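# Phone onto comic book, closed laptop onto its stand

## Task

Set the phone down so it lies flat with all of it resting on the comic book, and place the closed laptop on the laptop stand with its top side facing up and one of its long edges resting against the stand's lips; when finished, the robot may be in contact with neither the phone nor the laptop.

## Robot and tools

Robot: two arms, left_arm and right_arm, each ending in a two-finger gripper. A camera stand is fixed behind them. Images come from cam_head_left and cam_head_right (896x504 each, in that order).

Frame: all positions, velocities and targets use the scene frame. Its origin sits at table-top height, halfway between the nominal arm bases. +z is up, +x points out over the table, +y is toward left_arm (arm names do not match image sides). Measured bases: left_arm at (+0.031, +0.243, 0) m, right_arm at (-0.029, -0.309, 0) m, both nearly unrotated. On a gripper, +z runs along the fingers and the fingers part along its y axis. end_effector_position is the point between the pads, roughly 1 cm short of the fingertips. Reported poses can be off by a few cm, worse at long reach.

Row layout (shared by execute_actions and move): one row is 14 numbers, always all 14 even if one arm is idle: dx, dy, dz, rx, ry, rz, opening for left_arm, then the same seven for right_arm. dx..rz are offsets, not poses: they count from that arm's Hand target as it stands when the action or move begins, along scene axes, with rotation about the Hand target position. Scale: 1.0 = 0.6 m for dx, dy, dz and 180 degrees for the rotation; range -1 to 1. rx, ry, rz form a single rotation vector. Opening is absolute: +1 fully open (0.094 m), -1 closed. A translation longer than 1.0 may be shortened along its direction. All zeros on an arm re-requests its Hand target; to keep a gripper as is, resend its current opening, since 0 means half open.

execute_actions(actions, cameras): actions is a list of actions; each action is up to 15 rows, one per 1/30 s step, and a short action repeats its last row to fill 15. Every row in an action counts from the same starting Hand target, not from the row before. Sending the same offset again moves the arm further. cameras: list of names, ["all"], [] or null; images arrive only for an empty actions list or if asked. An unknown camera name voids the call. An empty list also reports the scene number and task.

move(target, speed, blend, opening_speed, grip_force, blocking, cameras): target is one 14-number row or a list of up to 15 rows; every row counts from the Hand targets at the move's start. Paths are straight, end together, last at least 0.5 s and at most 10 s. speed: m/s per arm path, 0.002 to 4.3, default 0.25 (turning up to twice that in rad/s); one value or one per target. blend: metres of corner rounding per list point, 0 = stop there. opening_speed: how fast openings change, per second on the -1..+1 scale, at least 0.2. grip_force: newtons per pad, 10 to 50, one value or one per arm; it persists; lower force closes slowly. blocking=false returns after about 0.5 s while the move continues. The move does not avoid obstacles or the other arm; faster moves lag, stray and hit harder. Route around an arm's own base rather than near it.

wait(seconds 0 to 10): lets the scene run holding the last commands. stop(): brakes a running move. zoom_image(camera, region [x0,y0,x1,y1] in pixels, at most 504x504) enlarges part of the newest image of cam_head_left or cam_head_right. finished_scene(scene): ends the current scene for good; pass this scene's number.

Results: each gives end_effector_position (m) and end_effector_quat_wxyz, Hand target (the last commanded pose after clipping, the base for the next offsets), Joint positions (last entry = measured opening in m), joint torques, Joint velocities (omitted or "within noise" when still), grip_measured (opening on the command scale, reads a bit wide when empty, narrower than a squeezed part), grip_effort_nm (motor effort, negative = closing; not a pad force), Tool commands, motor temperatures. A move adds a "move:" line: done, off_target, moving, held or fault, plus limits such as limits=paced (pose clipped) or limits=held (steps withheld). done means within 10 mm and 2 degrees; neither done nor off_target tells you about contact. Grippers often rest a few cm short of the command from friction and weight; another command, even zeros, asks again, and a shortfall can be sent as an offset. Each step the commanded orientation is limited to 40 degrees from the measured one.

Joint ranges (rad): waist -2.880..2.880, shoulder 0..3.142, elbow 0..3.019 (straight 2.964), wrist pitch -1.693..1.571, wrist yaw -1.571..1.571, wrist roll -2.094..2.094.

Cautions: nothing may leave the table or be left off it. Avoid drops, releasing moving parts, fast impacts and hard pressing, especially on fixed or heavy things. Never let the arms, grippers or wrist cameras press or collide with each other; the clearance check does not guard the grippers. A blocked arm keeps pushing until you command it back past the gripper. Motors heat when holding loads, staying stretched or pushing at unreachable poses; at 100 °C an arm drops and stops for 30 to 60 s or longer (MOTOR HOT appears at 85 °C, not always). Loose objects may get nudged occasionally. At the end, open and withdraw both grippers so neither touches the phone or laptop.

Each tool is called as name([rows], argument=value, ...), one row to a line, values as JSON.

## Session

execute_actions(actions=[])

Scene clock: 0.00 s.
left_arm: end_effector_position=(+0.5763, +0.0326, +0.2204) grip_measured=+1.000 grip_effort_nm=n/a end_effector_quat_wxyz=(+0.373, -0.189, +0.872, +0.255) | right_arm: end_effector_position=(+0.2774, -0.6662, +0.2410) grip_measured=+1.000 grip_effort_nm=n/a end_effector_quat_wxyz=(+0.133, +0.606, +0.784, +0.005)
Joint positions: left_arm=[-0.635 1.765 1.519 -1.122 -0.923 -0.933 0.094] | right_arm=[-0.891 1.406 1.314 -1.221 -0.069 0.44 0.094]
Joint velocities: within noise
Joint torques (N m): no reading
Motor temperatures (°C): left_arm=[23 25 33 24 27 23 28] | right_arm=[26 31 30 25 24 23 25]
Heat: left arm: hottest elbow 33 °C; right arm: hottest shoulder 31 °C.
Hand target: left_arm +0.5824, +0.0285, +0.2385; +0.386, -0.198, +0.868, +0.242 | right_arm +0.2821, -0.6719, +0.2485; +0.142, +0.605, +0.783, +0.003
Tool commands: left_gripper/opening=+1.0 right_gripper/opening=+1.0

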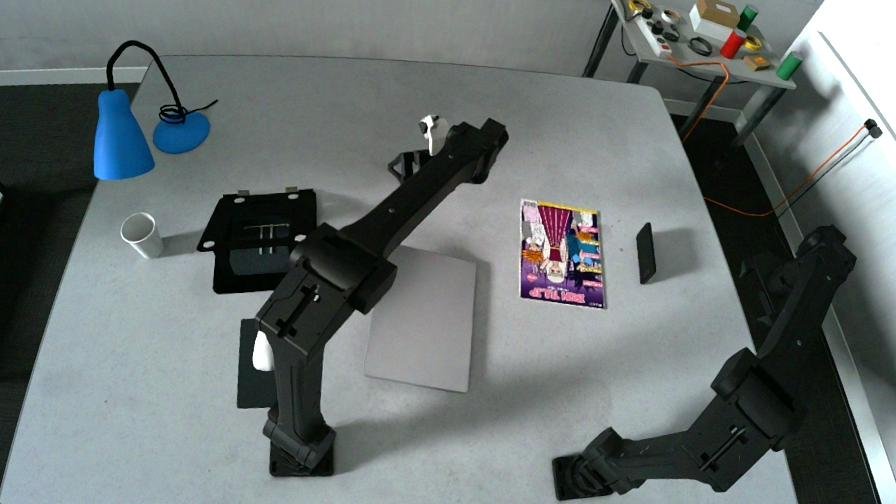

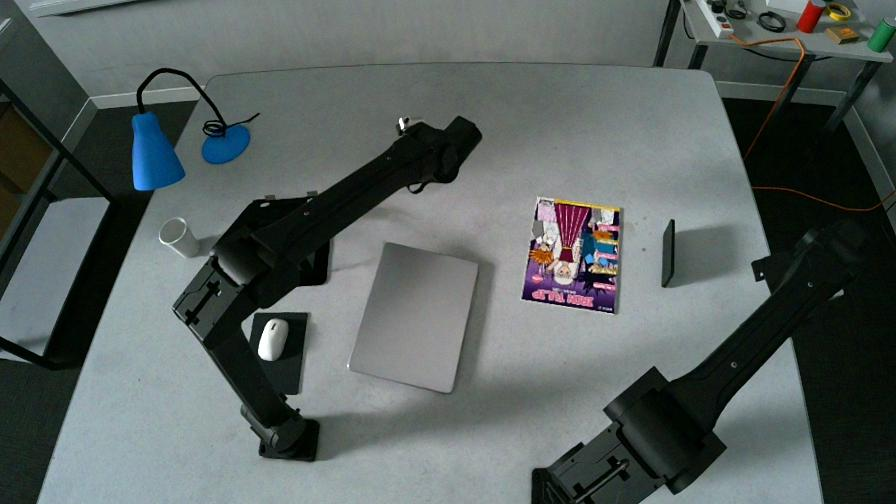

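zoom_image(camera="cam_head_left", region=[500, 180, 700, 320])

zoom_image(camera="cam_head_right", region=[510, 180, 710, 320])

Scaled by 2.520.

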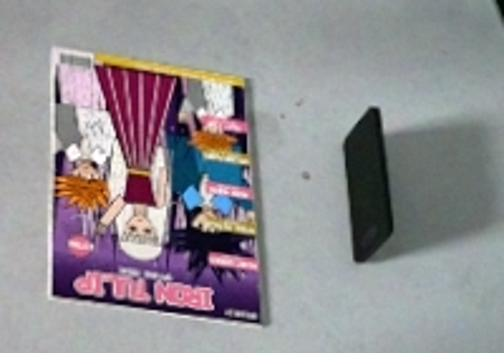

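Scaled by 2.520.

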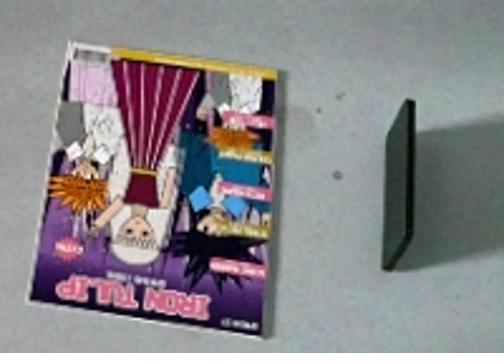

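move(target=[-0.387,0.286,0.02,0,0,0,-1,0.397,0.103,-0.13,0.003,0.0965,0.383,-1], cameras=["all"])

zoom_image(camera="cam_head_left", region=[580, 170, 740, 310])

zoom_image(camera="cam_head_left", region=[170, 170, 350, 310])

zoom_image(camera="cam_head_right", region=[180, 170, 360, 310])

Scene clock: 17.23 s.
left_arm: end_effector_position=(+0.3541, +0.1927, +0.2527) grip_measured=-0.981 grip_effort_nm=-1.00 end_effector_quat_wxyz=(+0.392, -0.198, +0.867, +0.235) | right_arm: end_effector_position=(+0.5041, -0.6058, +0.1701) grip_measured=-0.991 grip_effort_nm=-0.49 end_effector_quat_wxyz=(-0.004, +0.060, +0.998, +0.003)
Joint positions: left_arm=[-0.616 0.98 0.827 -1.124 -0.918 -0.891 0.001] | right_arm=[-0.513 1.971 1.88 -1.49 -0.001 -0.387 0]
Joint torques (N m): left_arm=[0.38 -7.53 9.61 0.28 -0.47 0.05] | right_arm=[1.08 -20.89 12.97 -0.2 0.07 0.11]
Heat: left arm: hottest elbow 35 °C; right arm: hottest elbow 33 °C.
Hand target: left_arm +0.3502, +0.2000, +0.2506; +0.386, -0.198, +0.868, +0.242 | right_arm +0.5202, -0.6102, +0.1705; +0.000, +0.052, +0.999, +0.000
Off the commanded pose: left_arm 0.009 m, 1 deg | right_arm 0.017 m, 1 deg.
move: off_target (right_arm)

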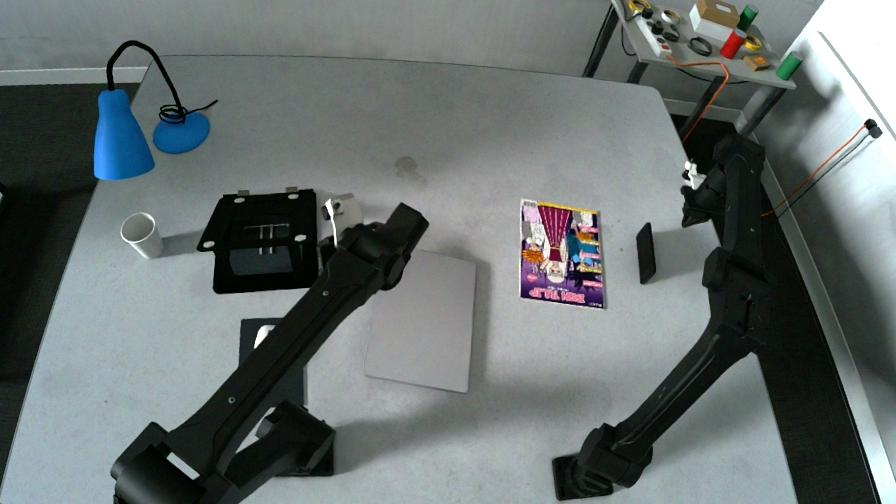

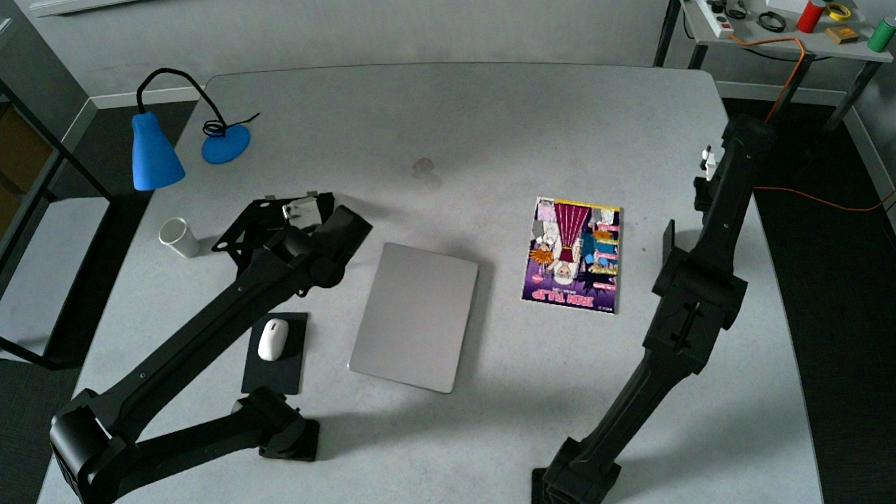

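Scaled by 3.150.

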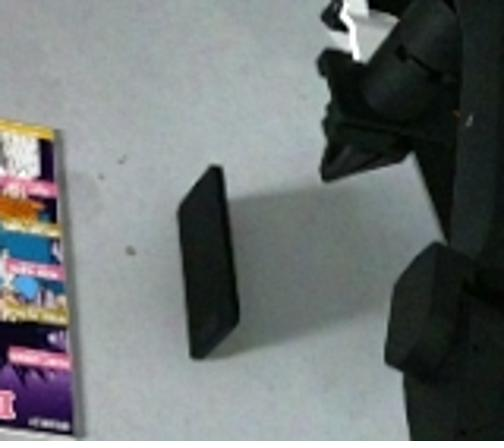

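Scaled by 2.800.

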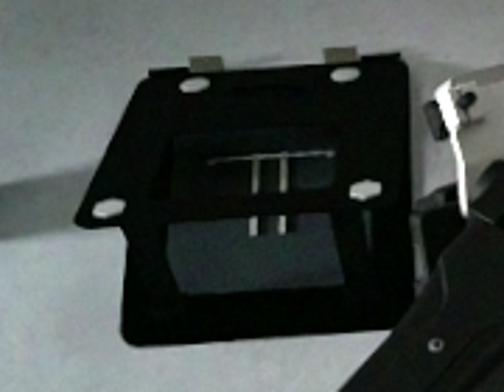

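Scaled by 2.800.

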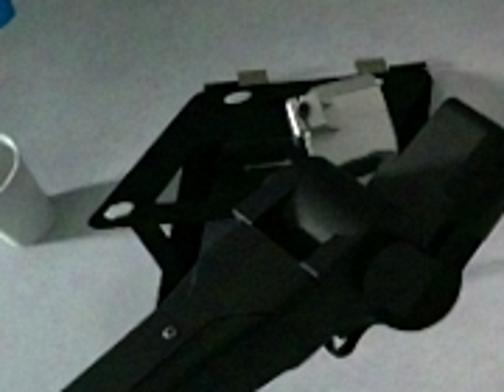

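move(target=[0,0,0,0,0,0,-1,0.02,-0.01,-0.185,0,0,0,-1], speed=0.12, cameras=["all"])

zoom_image(camera="cam_head_left", region=[580, 170, 740, 310])

Scene clock: 21.47 s.
left_arm: end_effector_position=(+0.3541, +0.1927, +0.2527) grip_measured=-0.981 grip_effort_nm=-1.01 end_effector_quat_wxyz=(+0.392, -0.198, +0.867, +0.235) | right_arm: end_effector_position=(+0.5307, -0.6206, +0.0826) grip_measured=-0.991 grip_effort_nm=-0.49 end_effector_quat_wxyz=(+0.013, +0.060, +0.998, -0.006)
Joint positions: left_arm=[-0.616 0.98 0.827 -1.124 -0.918 -0.891 0.001] | right_arm=[-0.513 2.075 1.814 -1.281 -0.001 -0.388 0]
Joint torques (N m): left_arm=[-1.03 -7.3 9.44 0.51 -0.48 0.08] | right_arm=[1.14 -23.06 8.08 0.29 0.07 0.09]
Heat: left arm: hottest elbow 35 °C; right arm: hottest elbow 33 °C.
Hand target: left_arm +0.3502, +0.2000, +0.2506; +0.386, -0.198, +0.868, +0.242 | right_arm +0.5321, -0.6162, +0.0595; +0.000, +0.052, +0.999, +0.000
Off the commanded pose: left_arm 0.009 m, 1 deg | right_arm 0.023 m, 2 deg.
move: off_target (right_arm)

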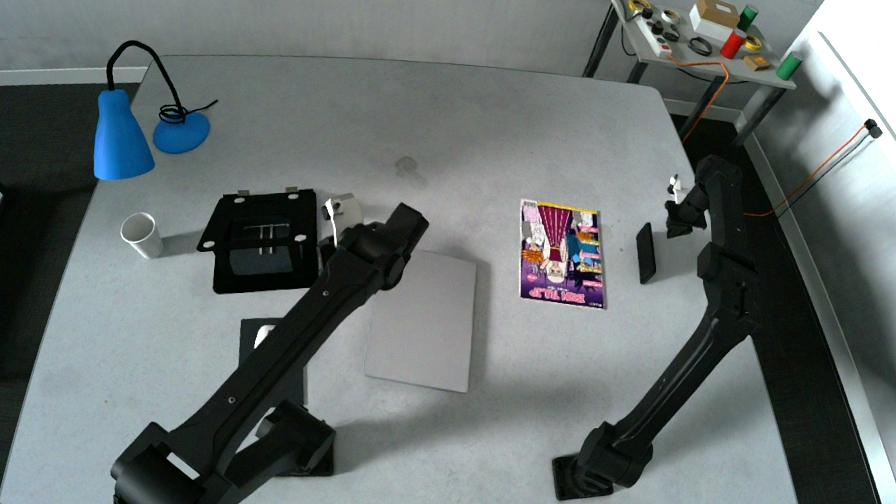

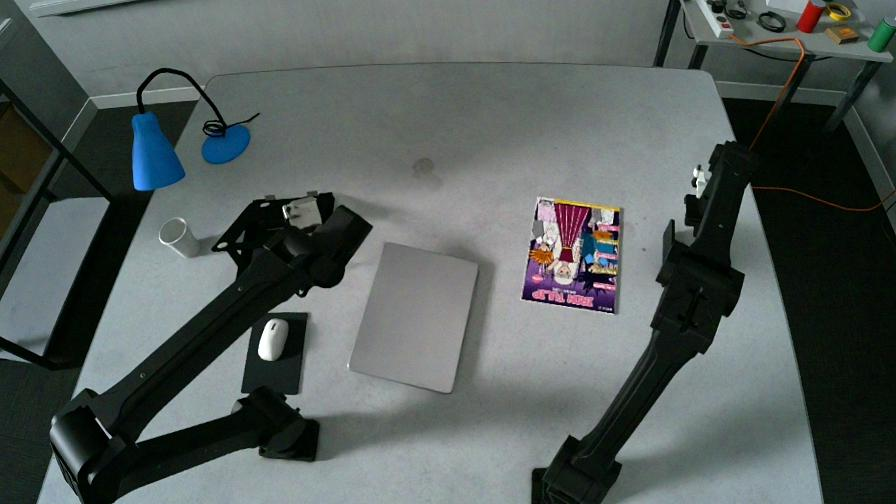

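Scaled by 3.150.

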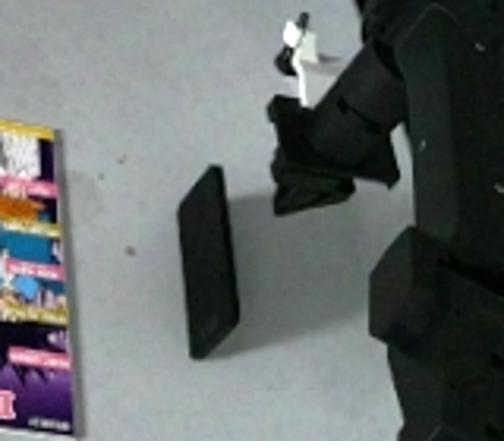

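move(target=[0,0,0,0,0,0,-1, 0,0.17,0,0,0,0,-1], speed=0.1, cameras=["all"])

Scene clock: 36.30 s.
left_arm: end_effector_position=(+0.3541, +0.1927, +0.2527) grip_measured=-0.981 grip_effort_nm=-1.01 end_effector_quat_wxyz=(+0.392, -0.198, +0.867, +0.235) | right_arm: end_effector_position=(+0.5327, -0.5183, +0.0571) grip_measured=-0.991 grip_effort_nm=-0.49 end_effector_quat_wxyz=(-0.005, +0.051, +0.999, +0.001)
Joint positions: left_arm=[-0.616 0.98 0.827 -1.124 -0.918 -0.891 0.001] | right_arm=[-0.361 2.014 1.644 -1.211 0 -0.253 0]
Joint torques (N m): left_arm=[-0.15 -7.18 9.43 0.29 -0.48 0.09] | right_arm=[0.91 -25.05 6.97 0.51 0.03 0.23]
Heat: left arm: hottest elbow 35 °C; right arm: hottest elbow 34 °C.
Hand target: left_arm +0.3502, +0.2000, +0.2506; +0.386, -0.198, +0.868, +0.242 | right_arm +0.5321, -0.5142, +0.0595; +0.000, +0.052, +0.999, +0.000
Off the commanded pose: left_arm 0.009 m, 1 deg | right_arm 0.005 m, 1 deg.
move: done

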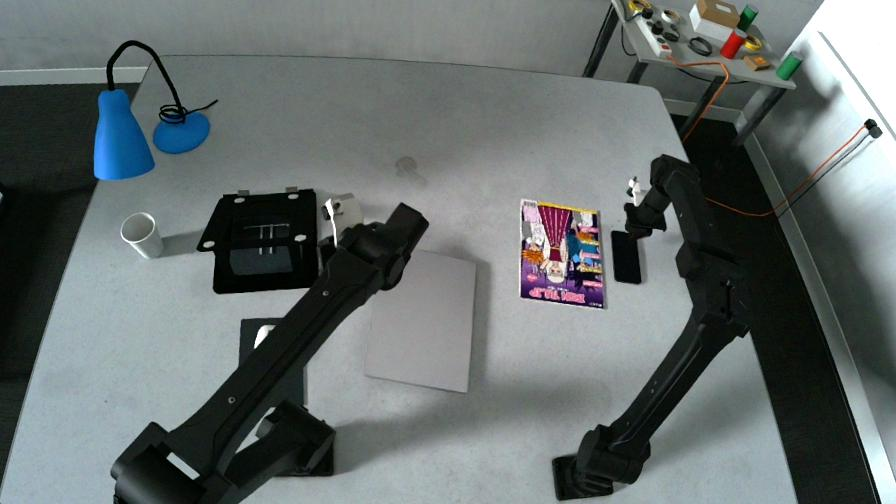

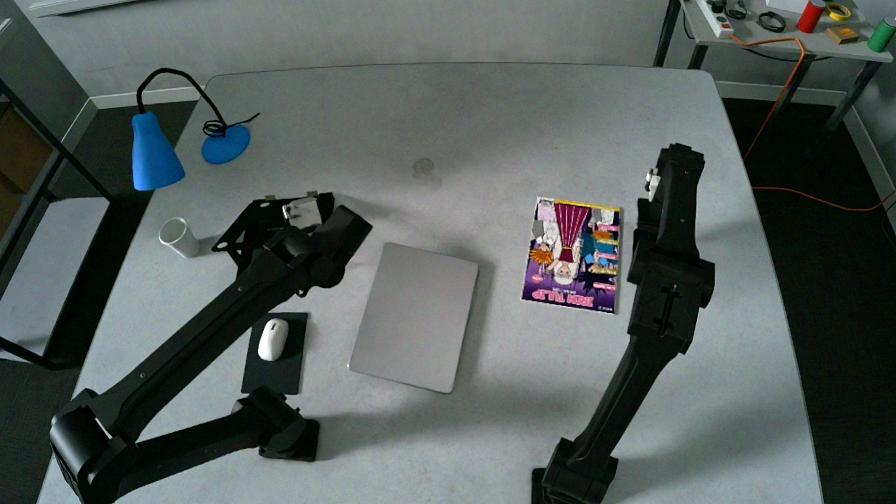

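move(target=[0,0,0,0,0,0,-1, 0,-0.1,0.15,0,0,0,1], speed=0.2, cameras=["all"])

zoom_image(camera="cam_head_left", region=[500, 150, 740, 330])

Scene clock: 39.67 s.
left_arm: end_effector_position=(+0.3541, +0.1927, +0.2527) grip_measured=-0.981 grip_effort_nm=-1.01 end_effector_quat_wxyz=(+0.392, -0.198, +0.867, +0.235) | right_arm: end_effector_position=(+0.5188, -0.5665, +0.1345) grip_measured=+0.999 grip_effort_nm=0.07 end_effector_quat_wxyz=(-0.017, +0.055, +0.998, +0.005)
Joint positions: left_arm=[-0.616 0.98 0.827 -1.124 -0.918 -0.891 0.001] | right_arm=[-0.443 1.988 1.813 -1.43 0.003 -0.327 0.094]
Joint torques (N m): left_arm=[-0.15 -7.53 9.32 0.42 -0.5 0.04] | right_arm=[0.44 -23.59 12.53 -0.27 -0.06 0.09]
Heat: left arm: hottest elbow 35 °C; right arm: hottest elbow 34 °C.
Hand target: left_arm +0.3502, +0.2000, +0.2506; +0.386, -0.198, +0.868, +0.242 | right_arm +0.5323, -0.5741, +0.1494; +0.000, +0.052, +0.999, +0.000
Off the commanded pose: left_arm 0.009 m, 1 deg | right_arm 0.022 m, 2 deg.
move: off_target (right_arm)

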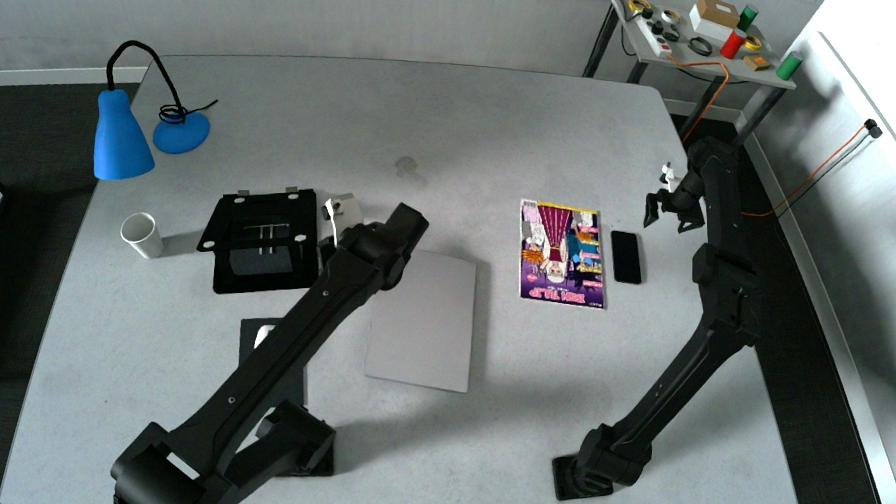

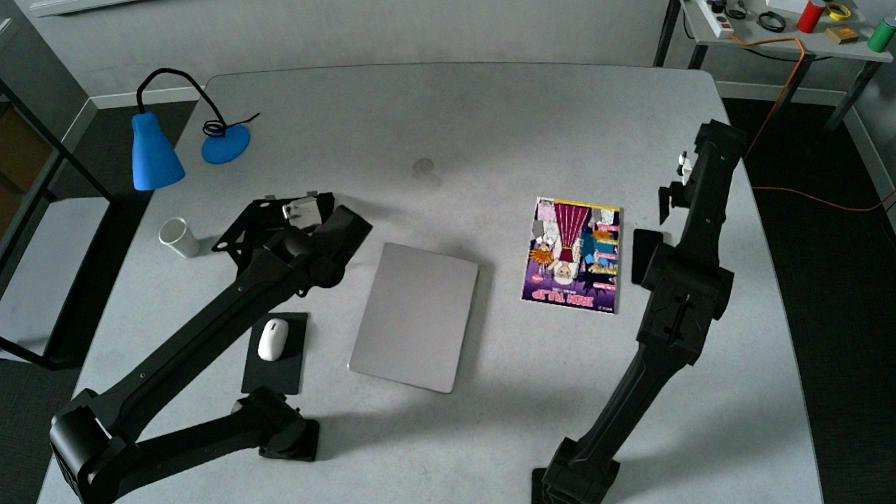

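Scaled by 2.100.

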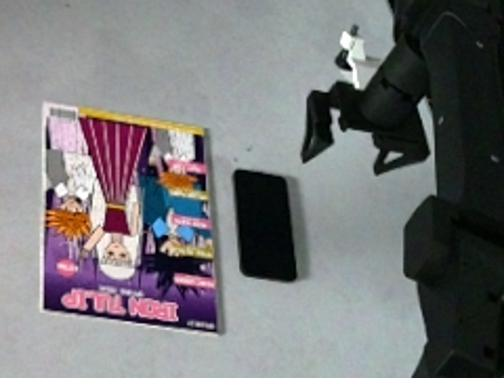

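move(target=[0,0,0,0,0,0,-1, 0,0.0875,-0.08,0,0,-0.013,1], speed=0.15, cameras=["all"])

zoom_image(camera="cam_head_left", region=[560, 190, 700, 300])

Scene clock: 46.40 s.
left_arm: end_effector_position=(+0.3541, +0.1927, +0.2527) grip_measured=-0.981 grip_effort_nm=-1.00 end_effector_quat_wxyz=(+0.392, -0.198, +0.867, +0.235) | right_arm: end_effector_position=(+0.5332, -0.5231, +0.1004) grip_measured=+0.999 grip_effort_nm=0.07 end_effector_quat_wxyz=(-0.004, +0.069, +0.998, +0.001)
Joint positions: left_arm=[-0.616 0.98 0.827 -1.124 -0.918 -0.891 0.001] | right_arm=[-0.368 1.982 1.711 -1.309 0.001 -0.224 0.094]
Joint torques (N m): left_arm=[-0.15 -7.36 9.81 0.4 -0.48 0.11] | right_arm=[0.73 -25.11 7.56 0.5 0 0.22]
Motor temperatures (°C): left_arm=[23 26 35 24 27 23 29] | right_arm=[26 35 35 25 24 23 25]
Heat: left arm: hottest elbow 35 °C; right arm: hottest shoulder 35 °C.
Hand target: left_arm +0.3502, +0.2000, +0.2506; +0.386, -0.198, +0.868, +0.242 | right_arm +0.5323, -0.5216, +0.1016; +0.000, +0.072, +0.997, +0.000
Off the commanded pose: left_arm 0.009 m, 1 deg | right_arm 0.002 m, 1 deg.
move: done

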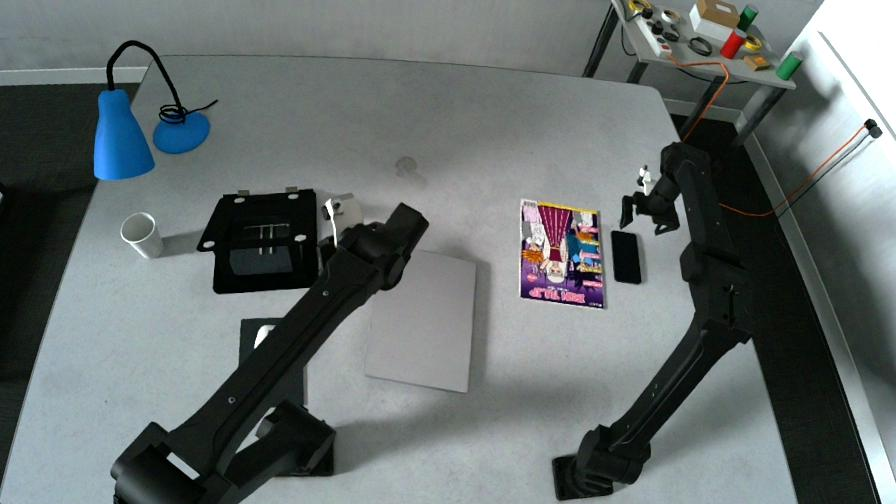

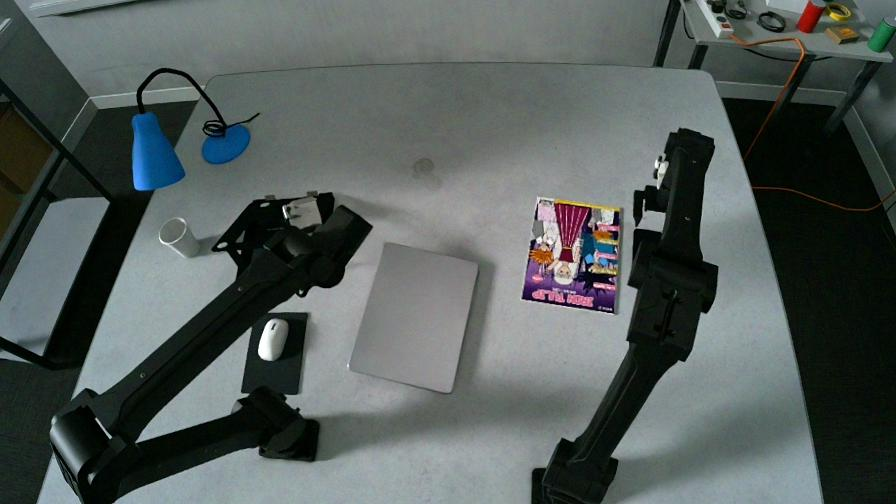

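Scaled by 3.600.

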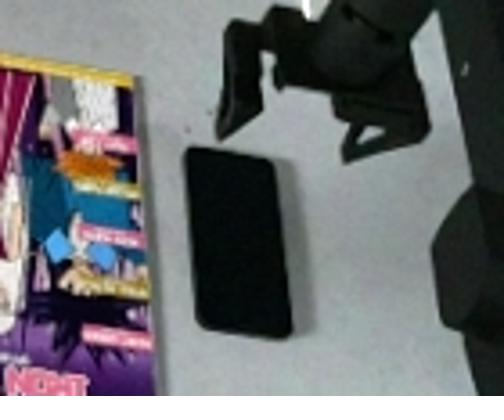

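move(target=[0,0,0,0,0,0,-1, -0.033,0.022,-0.08,0,0,0,1], speed=0.12, cameras=["all"])

zoom_image(camera="cam_head_left", region=[560, 190, 700, 300])

Scene clock: 50.13 s.
left_arm: end_effector_position=(+0.3541, +0.1927, +0.2527) grip_measured=-0.981 grip_effort_nm=-1.01 end_effector_quat_wxyz=(+0.392, -0.198, +0.867, +0.235) | right_arm: end_effector_position=(+0.5117, -0.5144, +0.0495) grip_measured=+0.999 grip_effort_nm=0.07 end_effector_quat_wxyz=(-0.007, +0.074, +0.997, +0.001)
Joint positions: left_arm=[-0.616 0.98 0.827 -1.124 -0.918 -0.891 0.001] | right_arm=[-0.367 1.972 1.555 -1.166 0.001 -0.214 0.094]
Joint torques (N m): left_arm=[-0.32 -7.06 9.37 0.42 -0.47 0.09] | right_arm=[1.26 -24.18 6.98 0.5 0 0.2]
Heat: left arm: hottest elbow 35 °C; right arm: hottest shoulder 35 °C.
Hand target: left_arm +0.3502, +0.2000, +0.2506; +0.386, -0.198, +0.868, +0.242 | right_arm +0.5124, -0.5085, +0.0534; +0.000, +0.073, +0.997, +0.000
Off the commanded pose: left_arm 0.009 m, 1 deg | right_arm 0.007 m, 1 deg.
move: done

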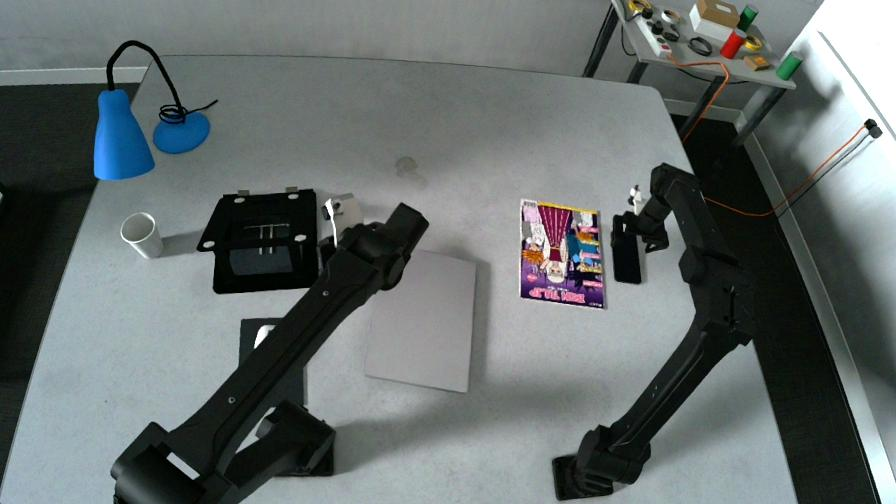

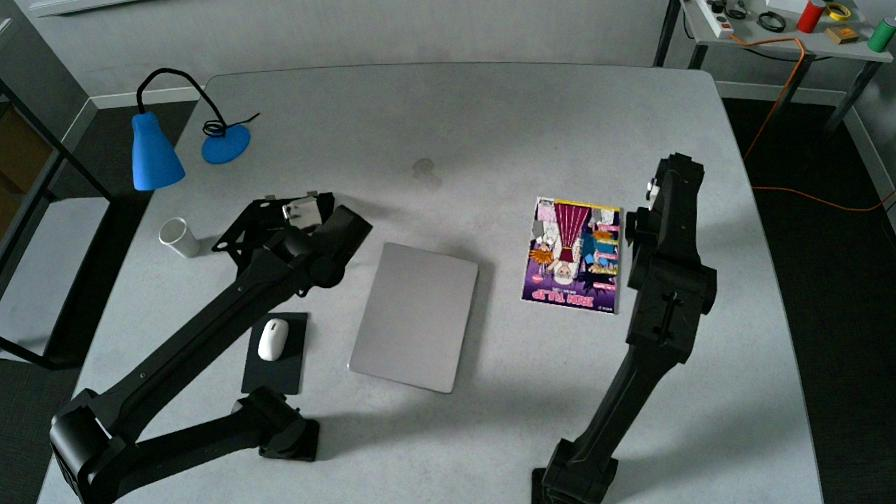

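Scaled by 3.600.

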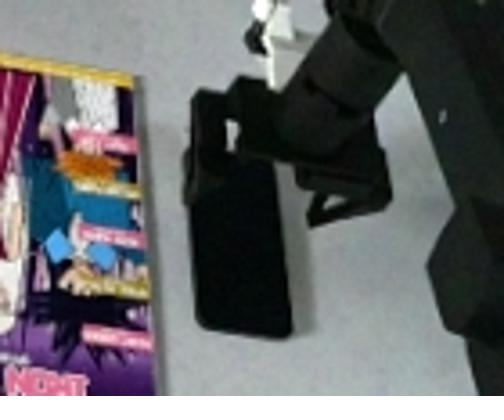

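move([
  [0,0,0,0,0,0,-1, -0.002,0.003,-0.068,0,0,0,1],
  [0,0,0,0,0,0,-1, -0.002,0.003,-0.068,0,0,0,0.05],
], speed=0.06, opening_speed=0.5, cameras=["all"])

zoom_image(camera="cam_head_left", region=[560, 190, 700, 300])

Scene clock: 56.60 s.
left_arm: end_effector_position=(+0.3541, +0.1927, +0.2527) grip_measured=-0.981 grip_effort_nm=-1.01 end_effector_quat_wxyz=(+0.392, -0.198, +0.867, +0.235) | right_arm: end_effector_position=(+0.5144, -0.5140, +0.0325) grip_measured=+0.052 grip_effort_nm=-0.08 end_effector_quat_wxyz=(+0.014, +0.074, +0.997, -0.005)
Joint positions: left_arm=[-0.616 0.98 0.827 -1.124 -0.918 -0.891 0.001] | right_arm=[-0.365 1.972 1.505 -1.074 0.001 -0.212 0.049]
Joint torques (N m): left_arm=[0.15 -7.82 9.35 0.35 -0.47 0.06] | right_arm=[1.32 -20.84 6.78 0.57 0.01 0.22]
Heat: left arm: hottest elbow 35 °C; right arm: hottest shoulder 35 °C.
Hand target: left_arm +0.3502, +0.2000, +0.2506; +0.386, -0.198, +0.868, +0.242 | right_arm +0.5112, -0.5066, +0.0126; +0.000, +0.073, +0.997, +0.000
Off the commanded pose: left_arm 0.009 m, 1 deg | right_arm 0.021 m, 2 deg.
move: off_target (right_arm); target 2's new opening was sent with right_arm's hand 0.021 m and 2 deg from that target

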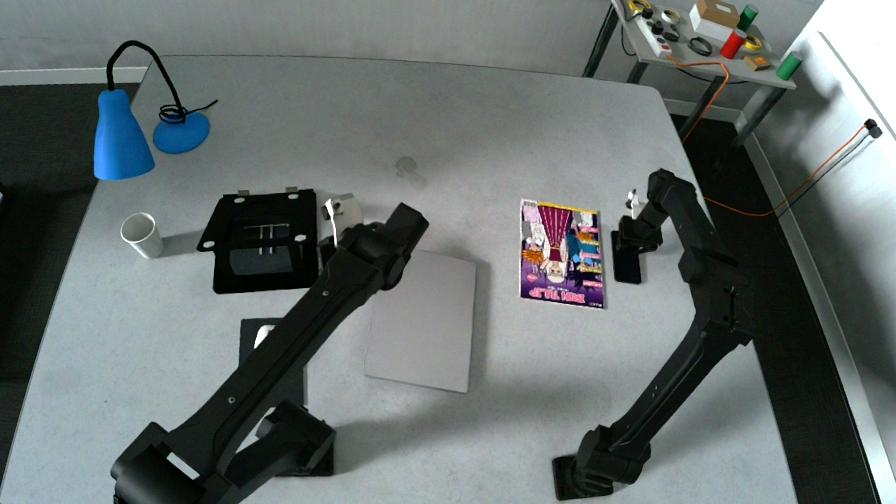

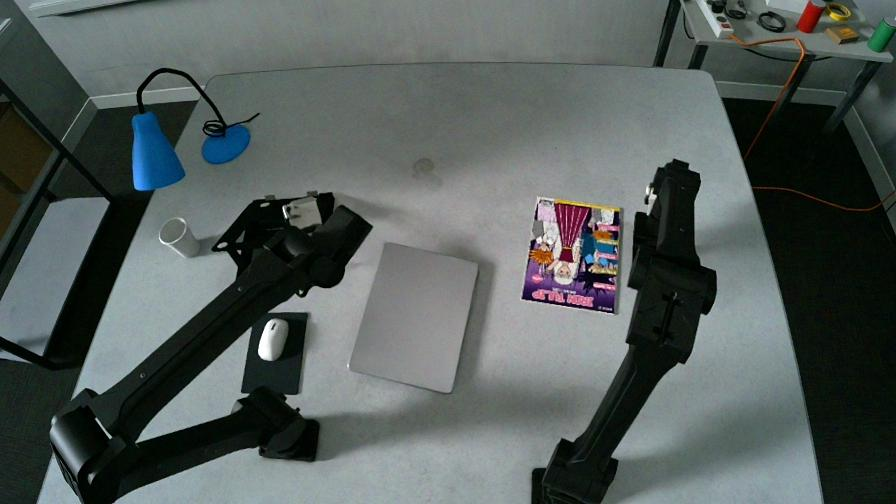

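Scaled by 3.600.

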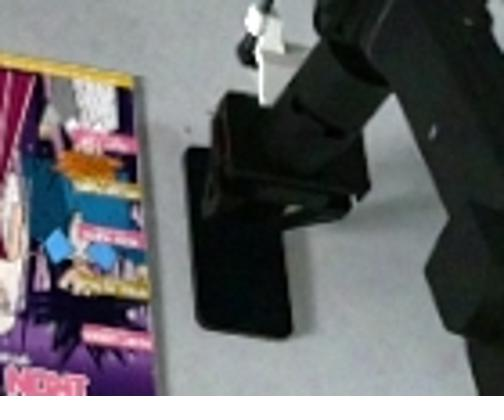

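move([
  [0,0,0,0,0,0,-1, 0.003,-0.006,0.07,0,0,0,0.05],
  [0,0,0,0,0,0,-1, 0.003,-0.006,0.07,0,0,0,1],
], speed=0.08, cameras=["all"])

zoom_image(camera="cam_head_left", region=[590, 200, 680, 290])

Scene clock: 60.93 s.
left_arm: end_effector_position=(+0.3541, +0.1927, +0.2527) grip_measured=-0.981 grip_effort_nm=-1.01 end_effector_quat_wxyz=(+0.392, -0.198, +0.867, +0.235) | right_arm: end_effector_position=(+0.4972, -0.5076, +0.0326) grip_measured=+0.998 grip_effort_nm=0.07 end_effector_quat_wxyz=(-0.022, +0.074, +0.997, +0.006)
Joint positions: left_arm=[-0.616 0.98 0.827 -1.124 -0.918 -0.891 0.001] | right_arm=[-0.365 1.972 1.505 -1.148 0.001 -0.212 0.094]
Joint torques (N m): left_arm=[-0.15 -7.06 9.5 0.5 -0.47 0.08] | right_arm=[0.97 -24.12 10.5 -0.31 0 0.18]
Heat: left arm: hottest elbow 35 °C; right arm: hottest shoulder 35 °C.
Hand target: left_arm +0.3502, +0.2000, +0.2506; +0.386, -0.198, +0.868, +0.242 | right_arm +0.5129, -0.5102, +0.0546; +0.000, +0.073, +0.997, +0.000
Off the commanded pose: left_arm 0.009 m, 1 deg | right_arm 0.027 m, 3 deg.
move: off_target (right_arm); target 2's new opening was sent with right_arm's hand 0.027 m and 3 deg from that target

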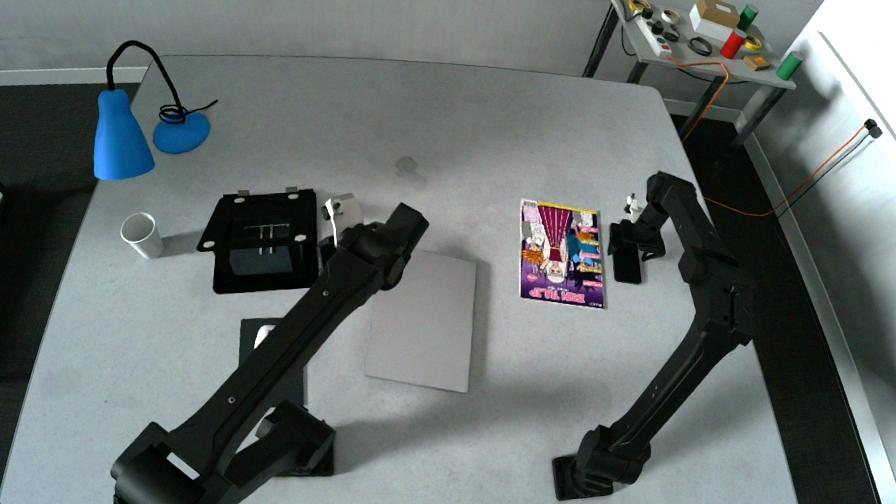

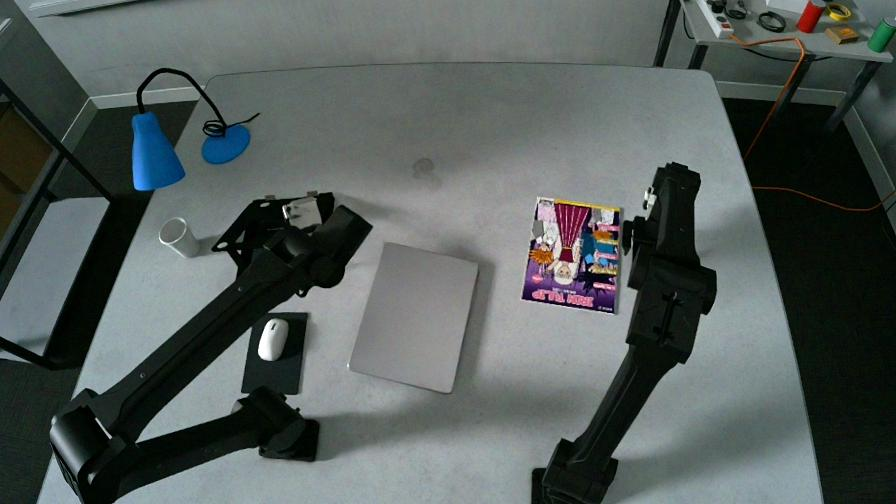

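Scaled by 5.600.

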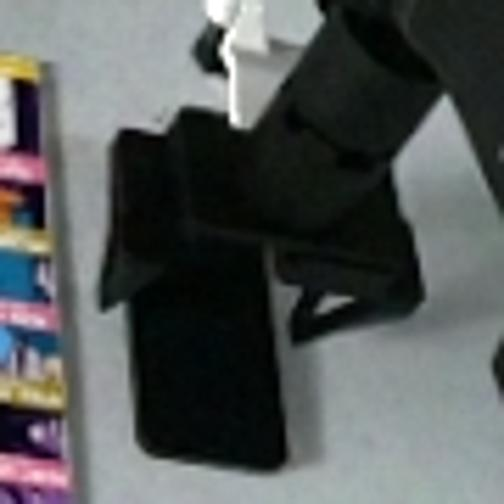

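move(target=[0,0,0,0,0,0,-1, -0.007,0.007,-0.085,0,0,0,1], speed=0.05, cameras=["all"])

zoom_image(camera="cam_head_left", region=[590, 200, 680, 290])

Scene clock: 64.10 s.
left_arm: end_effector_position=(+0.3541, +0.1927, +0.2527) grip_measured=-0.981 grip_effort_nm=-1.01 end_effector_quat_wxyz=(+0.392, -0.198, +0.867, +0.235) | right_arm: end_effector_position=(+0.5124, -0.5133, +0.0263) grip_measured=+0.999 grip_effort_nm=0.07 end_effector_quat_wxyz=(+0.016, +0.074, +0.997, -0.005)
Joint positions: left_arm=[-0.616 0.98 0.827 -1.124 -0.918 -0.891 0.001] | right_arm=[-0.365 1.972 1.487 -1.052 0.001 -0.211 0.094]
Joint torques (N m): left_arm=[-0.38 -6.59 9.57 0.4 -0.45 0.08] | right_arm=[1.26 -20.42 6.9 0.58 0.01 0.21]
Heat: left arm: hottest elbow 35 °C; right arm: hottest shoulder 35 °C.
Hand target: left_arm +0.3502, +0.2000, +0.2506; +0.386, -0.198, +0.868, +0.242 | right_arm +0.5088, -0.5060, +0.0036; +0.000, +0.072, +0.997, +0.000
Off the commanded pose: left_arm 0.009 m, 1 deg | right_arm 0.024 m, 2 deg.
move: off_target (right_arm)

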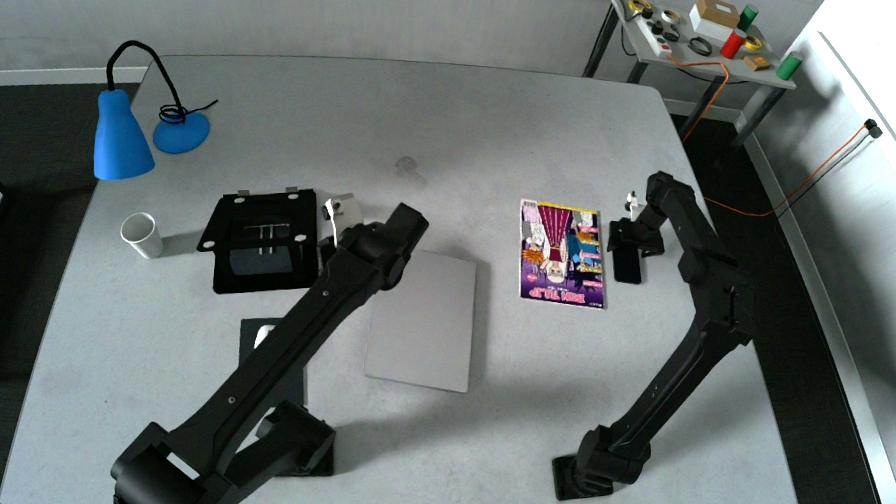

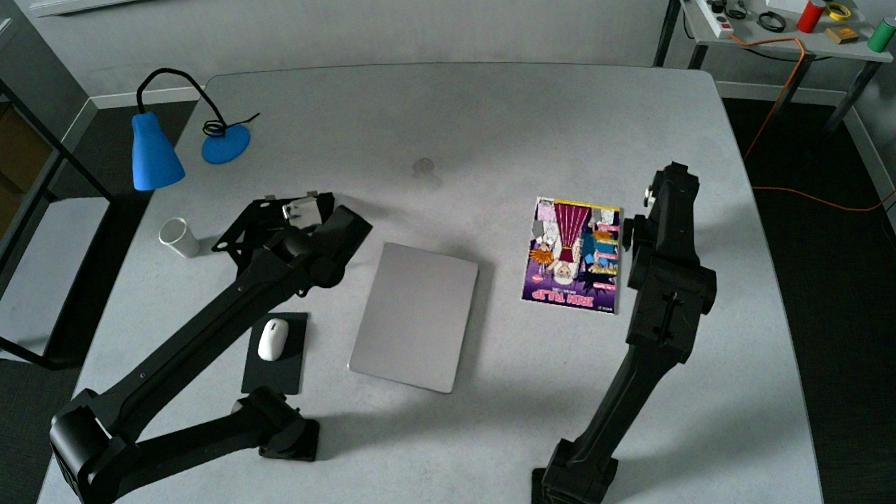

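Scaled by 5.600.

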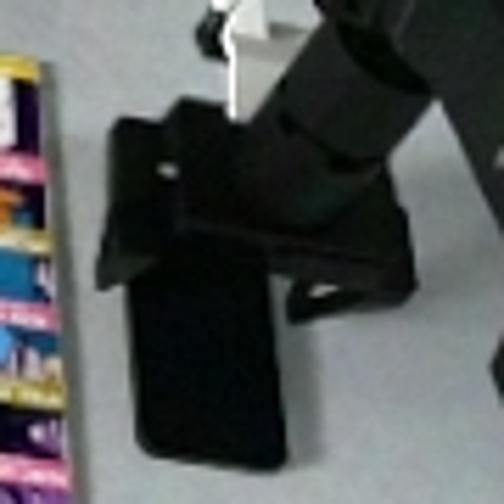

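move([
  [0,0,0,0,0,0,-1, 0,0.003,-0.023,0,0,0,1],
  [0,0,0,0,0,0,-1, 0,0.003,-0.023,0,0,0,0.3],
], speed=0.05, opening_speed=0.5)

wait(seconds=0.2, cameras=["all"])

zoom_image(camera="cam_head_left", region=[590, 200, 680, 290])

Scene clock: 68.57 s.
left_arm: end_effector_position=(+0.3541, +0.1927, +0.2527) grip_measured=-0.981 grip_effort_nm=-1.01 end_effector_quat_wxyz=(+0.392, -0.198, +0.867, +0.235) | right_arm: end_effector_position=(+0.5130, -0.5136, +0.0162) grip_measured=+0.510 grip_effort_nm=-1.02 end_effector_quat_wxyz=(+0.019, +0.075, +0.997, -0.007)
Joint positions: left_arm=[-0.616 0.98 0.827 -1.124 -0.918 -0.891 0.001] | right_arm=[-0.364 1.983 1.473 -1.021 0.002 -0.209 0.071]
Joint torques (N m): left_arm=[0.03 -7.12 9.59 0.42 -0.43 0.08] | right_arm=[1.44 -19.78 6.65 0.62 -0.03 0.21]
Heat: left arm: hottest elbow 35 °C; right arm: hottest shoulder 36 °C.
Hand target: left_arm +0.3502, +0.2000, +0.2506; +0.386, -0.198, +0.868, +0.242 | right_arm +0.5089, -0.5043, -0.0100; +0.000, +0.073, +0.997, +0.000
Off the commanded pose: left_arm 0.009 m, 1 deg | right_arm 0.028 m, 2 deg.
move: off_target (right_arm); target 2's new opening was sent with right_arm's hand 0.028 m and 2 deg from that target

Scene clock: 68.77 s.
left_arm: end_effector_position=(+0.3541, +0.1927, +0.2527) grip_measured=-0.981 grip_effort_nm=-1.01 end_effector_quat_wxyz=(+0.392, -0.198, +0.867, +0.235) | right_arm: end_effector_position=(+0.5130, -0.5136, +0.0162) grip_measured=+0.509 grip_effort_nm=-1.03 end_effector_quat_wxyz=(+0.019, +0.075, +0.997, -0.007)
Joint positions: left_arm=[-0.616 0.98 0.827 -1.124 -0.918 -0.891 0.001] | right_arm=[-0.364 1.983 1.473 -1.021 0.002 -0.209 0.071]
Joint torques (N m): left_arm=[-0.03 -7.18 9.51 0.32 -0.44 0.08] | right_arm=[1.38 -19.9 6.64 0.61 -0.03 0.22]
Heat: left arm: hottest elbow 35 °C; right arm: hottest shoulder 36 °C.
Hand target: left_arm +0.3502, +0.2000, +0.2506; +0.386, -0.198, +0.868, +0.242 | right_arm +0.5089, -0.5043, -0.0100; +0.000, +0.073, +0.997, +0.000
Tool commands: left_gripper/opening=-1.0 right_gripper/opening=+0.3
Off the commanded pose: left_arm 0.009 m, 1 deg | right_arm 0.028 m, 2 deg.
wait: 0.20 s; at rest by 0.17 s

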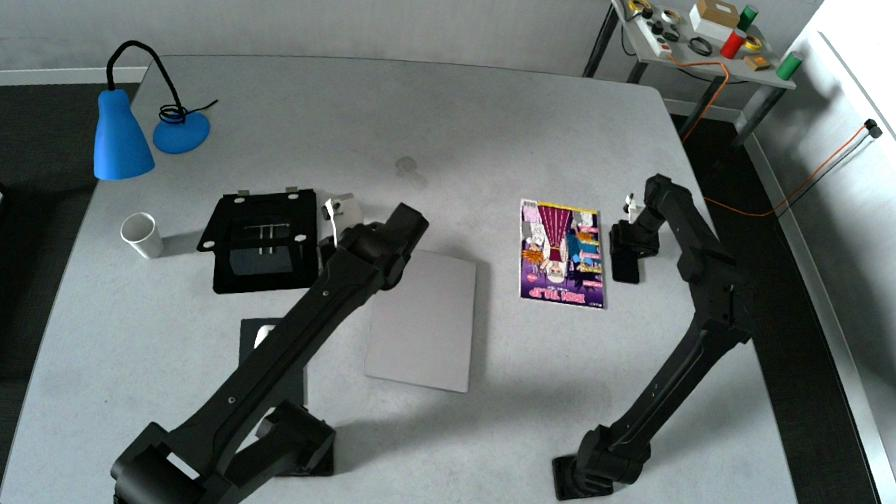

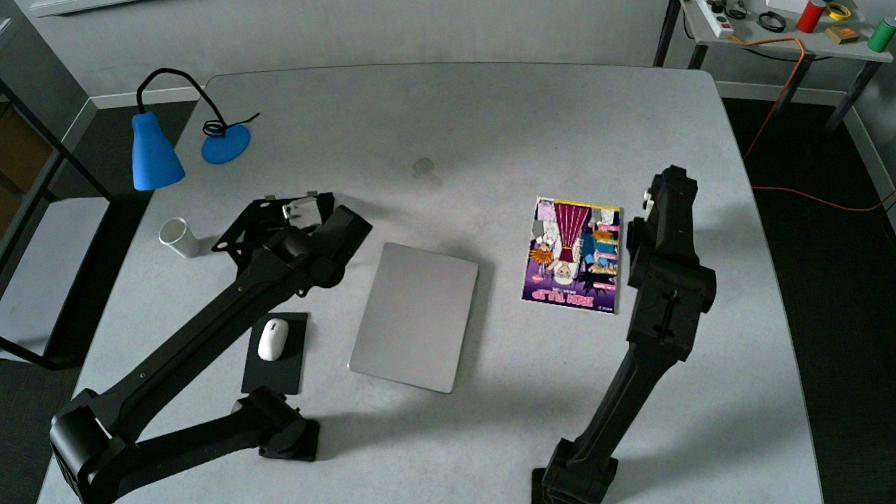

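Scaled by 5.600.

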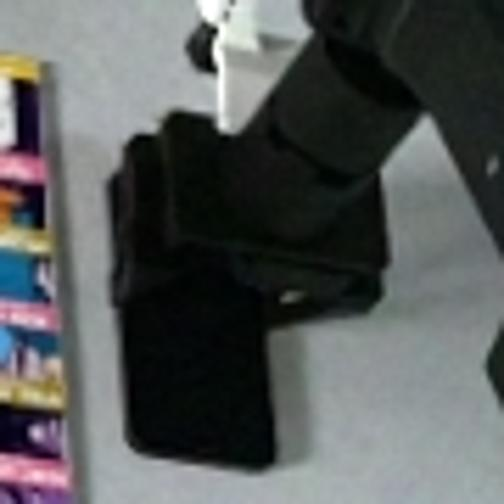

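move([
  [0,0,0,0,0,0,-1, 0,0,0.2,0,0,0,0.3],
  [0,0,0,0,0,0,-1, 0.02,0.3,0.19,0,0,0.014,0.3],
], speed=0.15, blend=0.02, cameras=["all"])

zoom_image(camera="cam_head_left", region=[480, 170, 660, 330])

Scene clock: 74.43 s.
left_arm: end_effector_position=(+0.3541, +0.1927, +0.2527) grip_measured=-0.981 grip_effort_nm=-1.01 end_effector_quat_wxyz=(+0.392, -0.198, +0.867, +0.235) | right_arm: end_effector_position=(+0.5159, -0.3249, +0.0894) grip_measured=+0.508 grip_effort_nm=-1.03 end_effector_quat_wxyz=(-0.019, +0.047, +0.999, +0.000)
Joint positions: left_arm=[-0.616 0.98 0.827 -1.124 -0.918 -0.891 0.001] | right_arm=[-0.033 1.867 1.504 -1.246 -0.002 0.067 0.071]
Joint torques (N m): left_arm=[-0.26 -7.12 9.39 0.39 -0.49 0.04] | right_arm=[0.67 -23.65 8.42 0.36 0.11 0.18]
Heat: left arm: hottest elbow 36 °C; right arm: hottest shoulder 36 °C.
Hand target: left_arm +0.3502, +0.2000, +0.2506; +0.386, -0.198, +0.868, +0.242 | right_arm +0.5209, -0.3244, +0.1040; +0.000, +0.051, +0.999, +0.000
Off the commanded pose: left_arm 0.009 m, 1 deg | right_arm 0.015 m, 2 deg.
move: off_target (right_arm)

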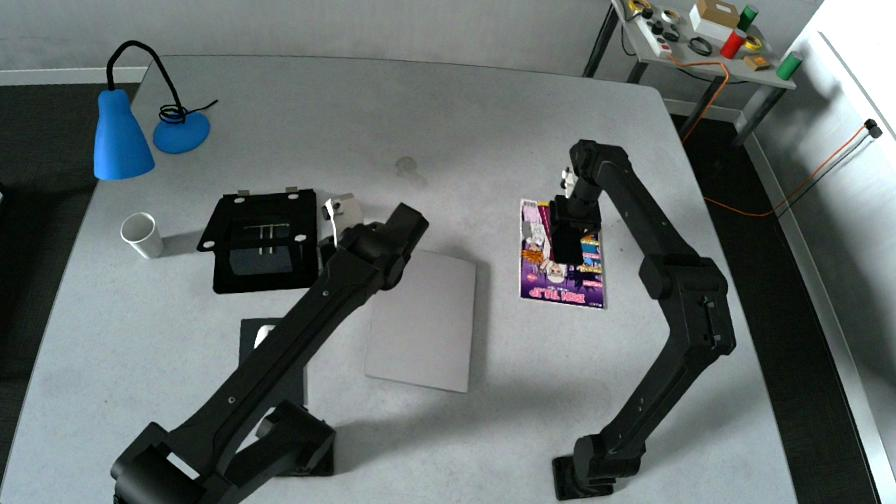

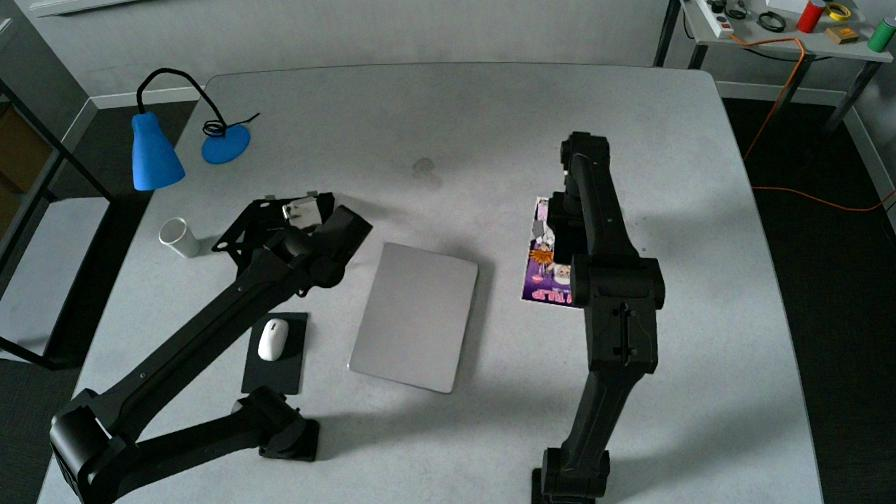

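Scaled by 2.800.

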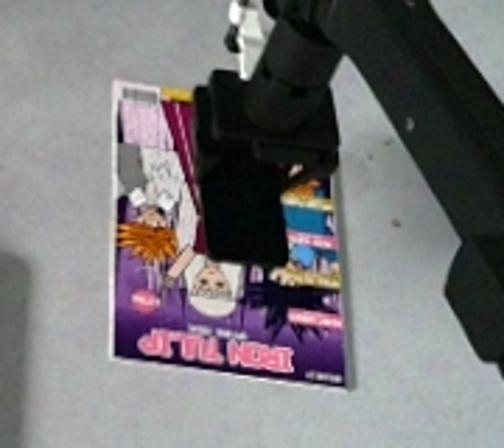

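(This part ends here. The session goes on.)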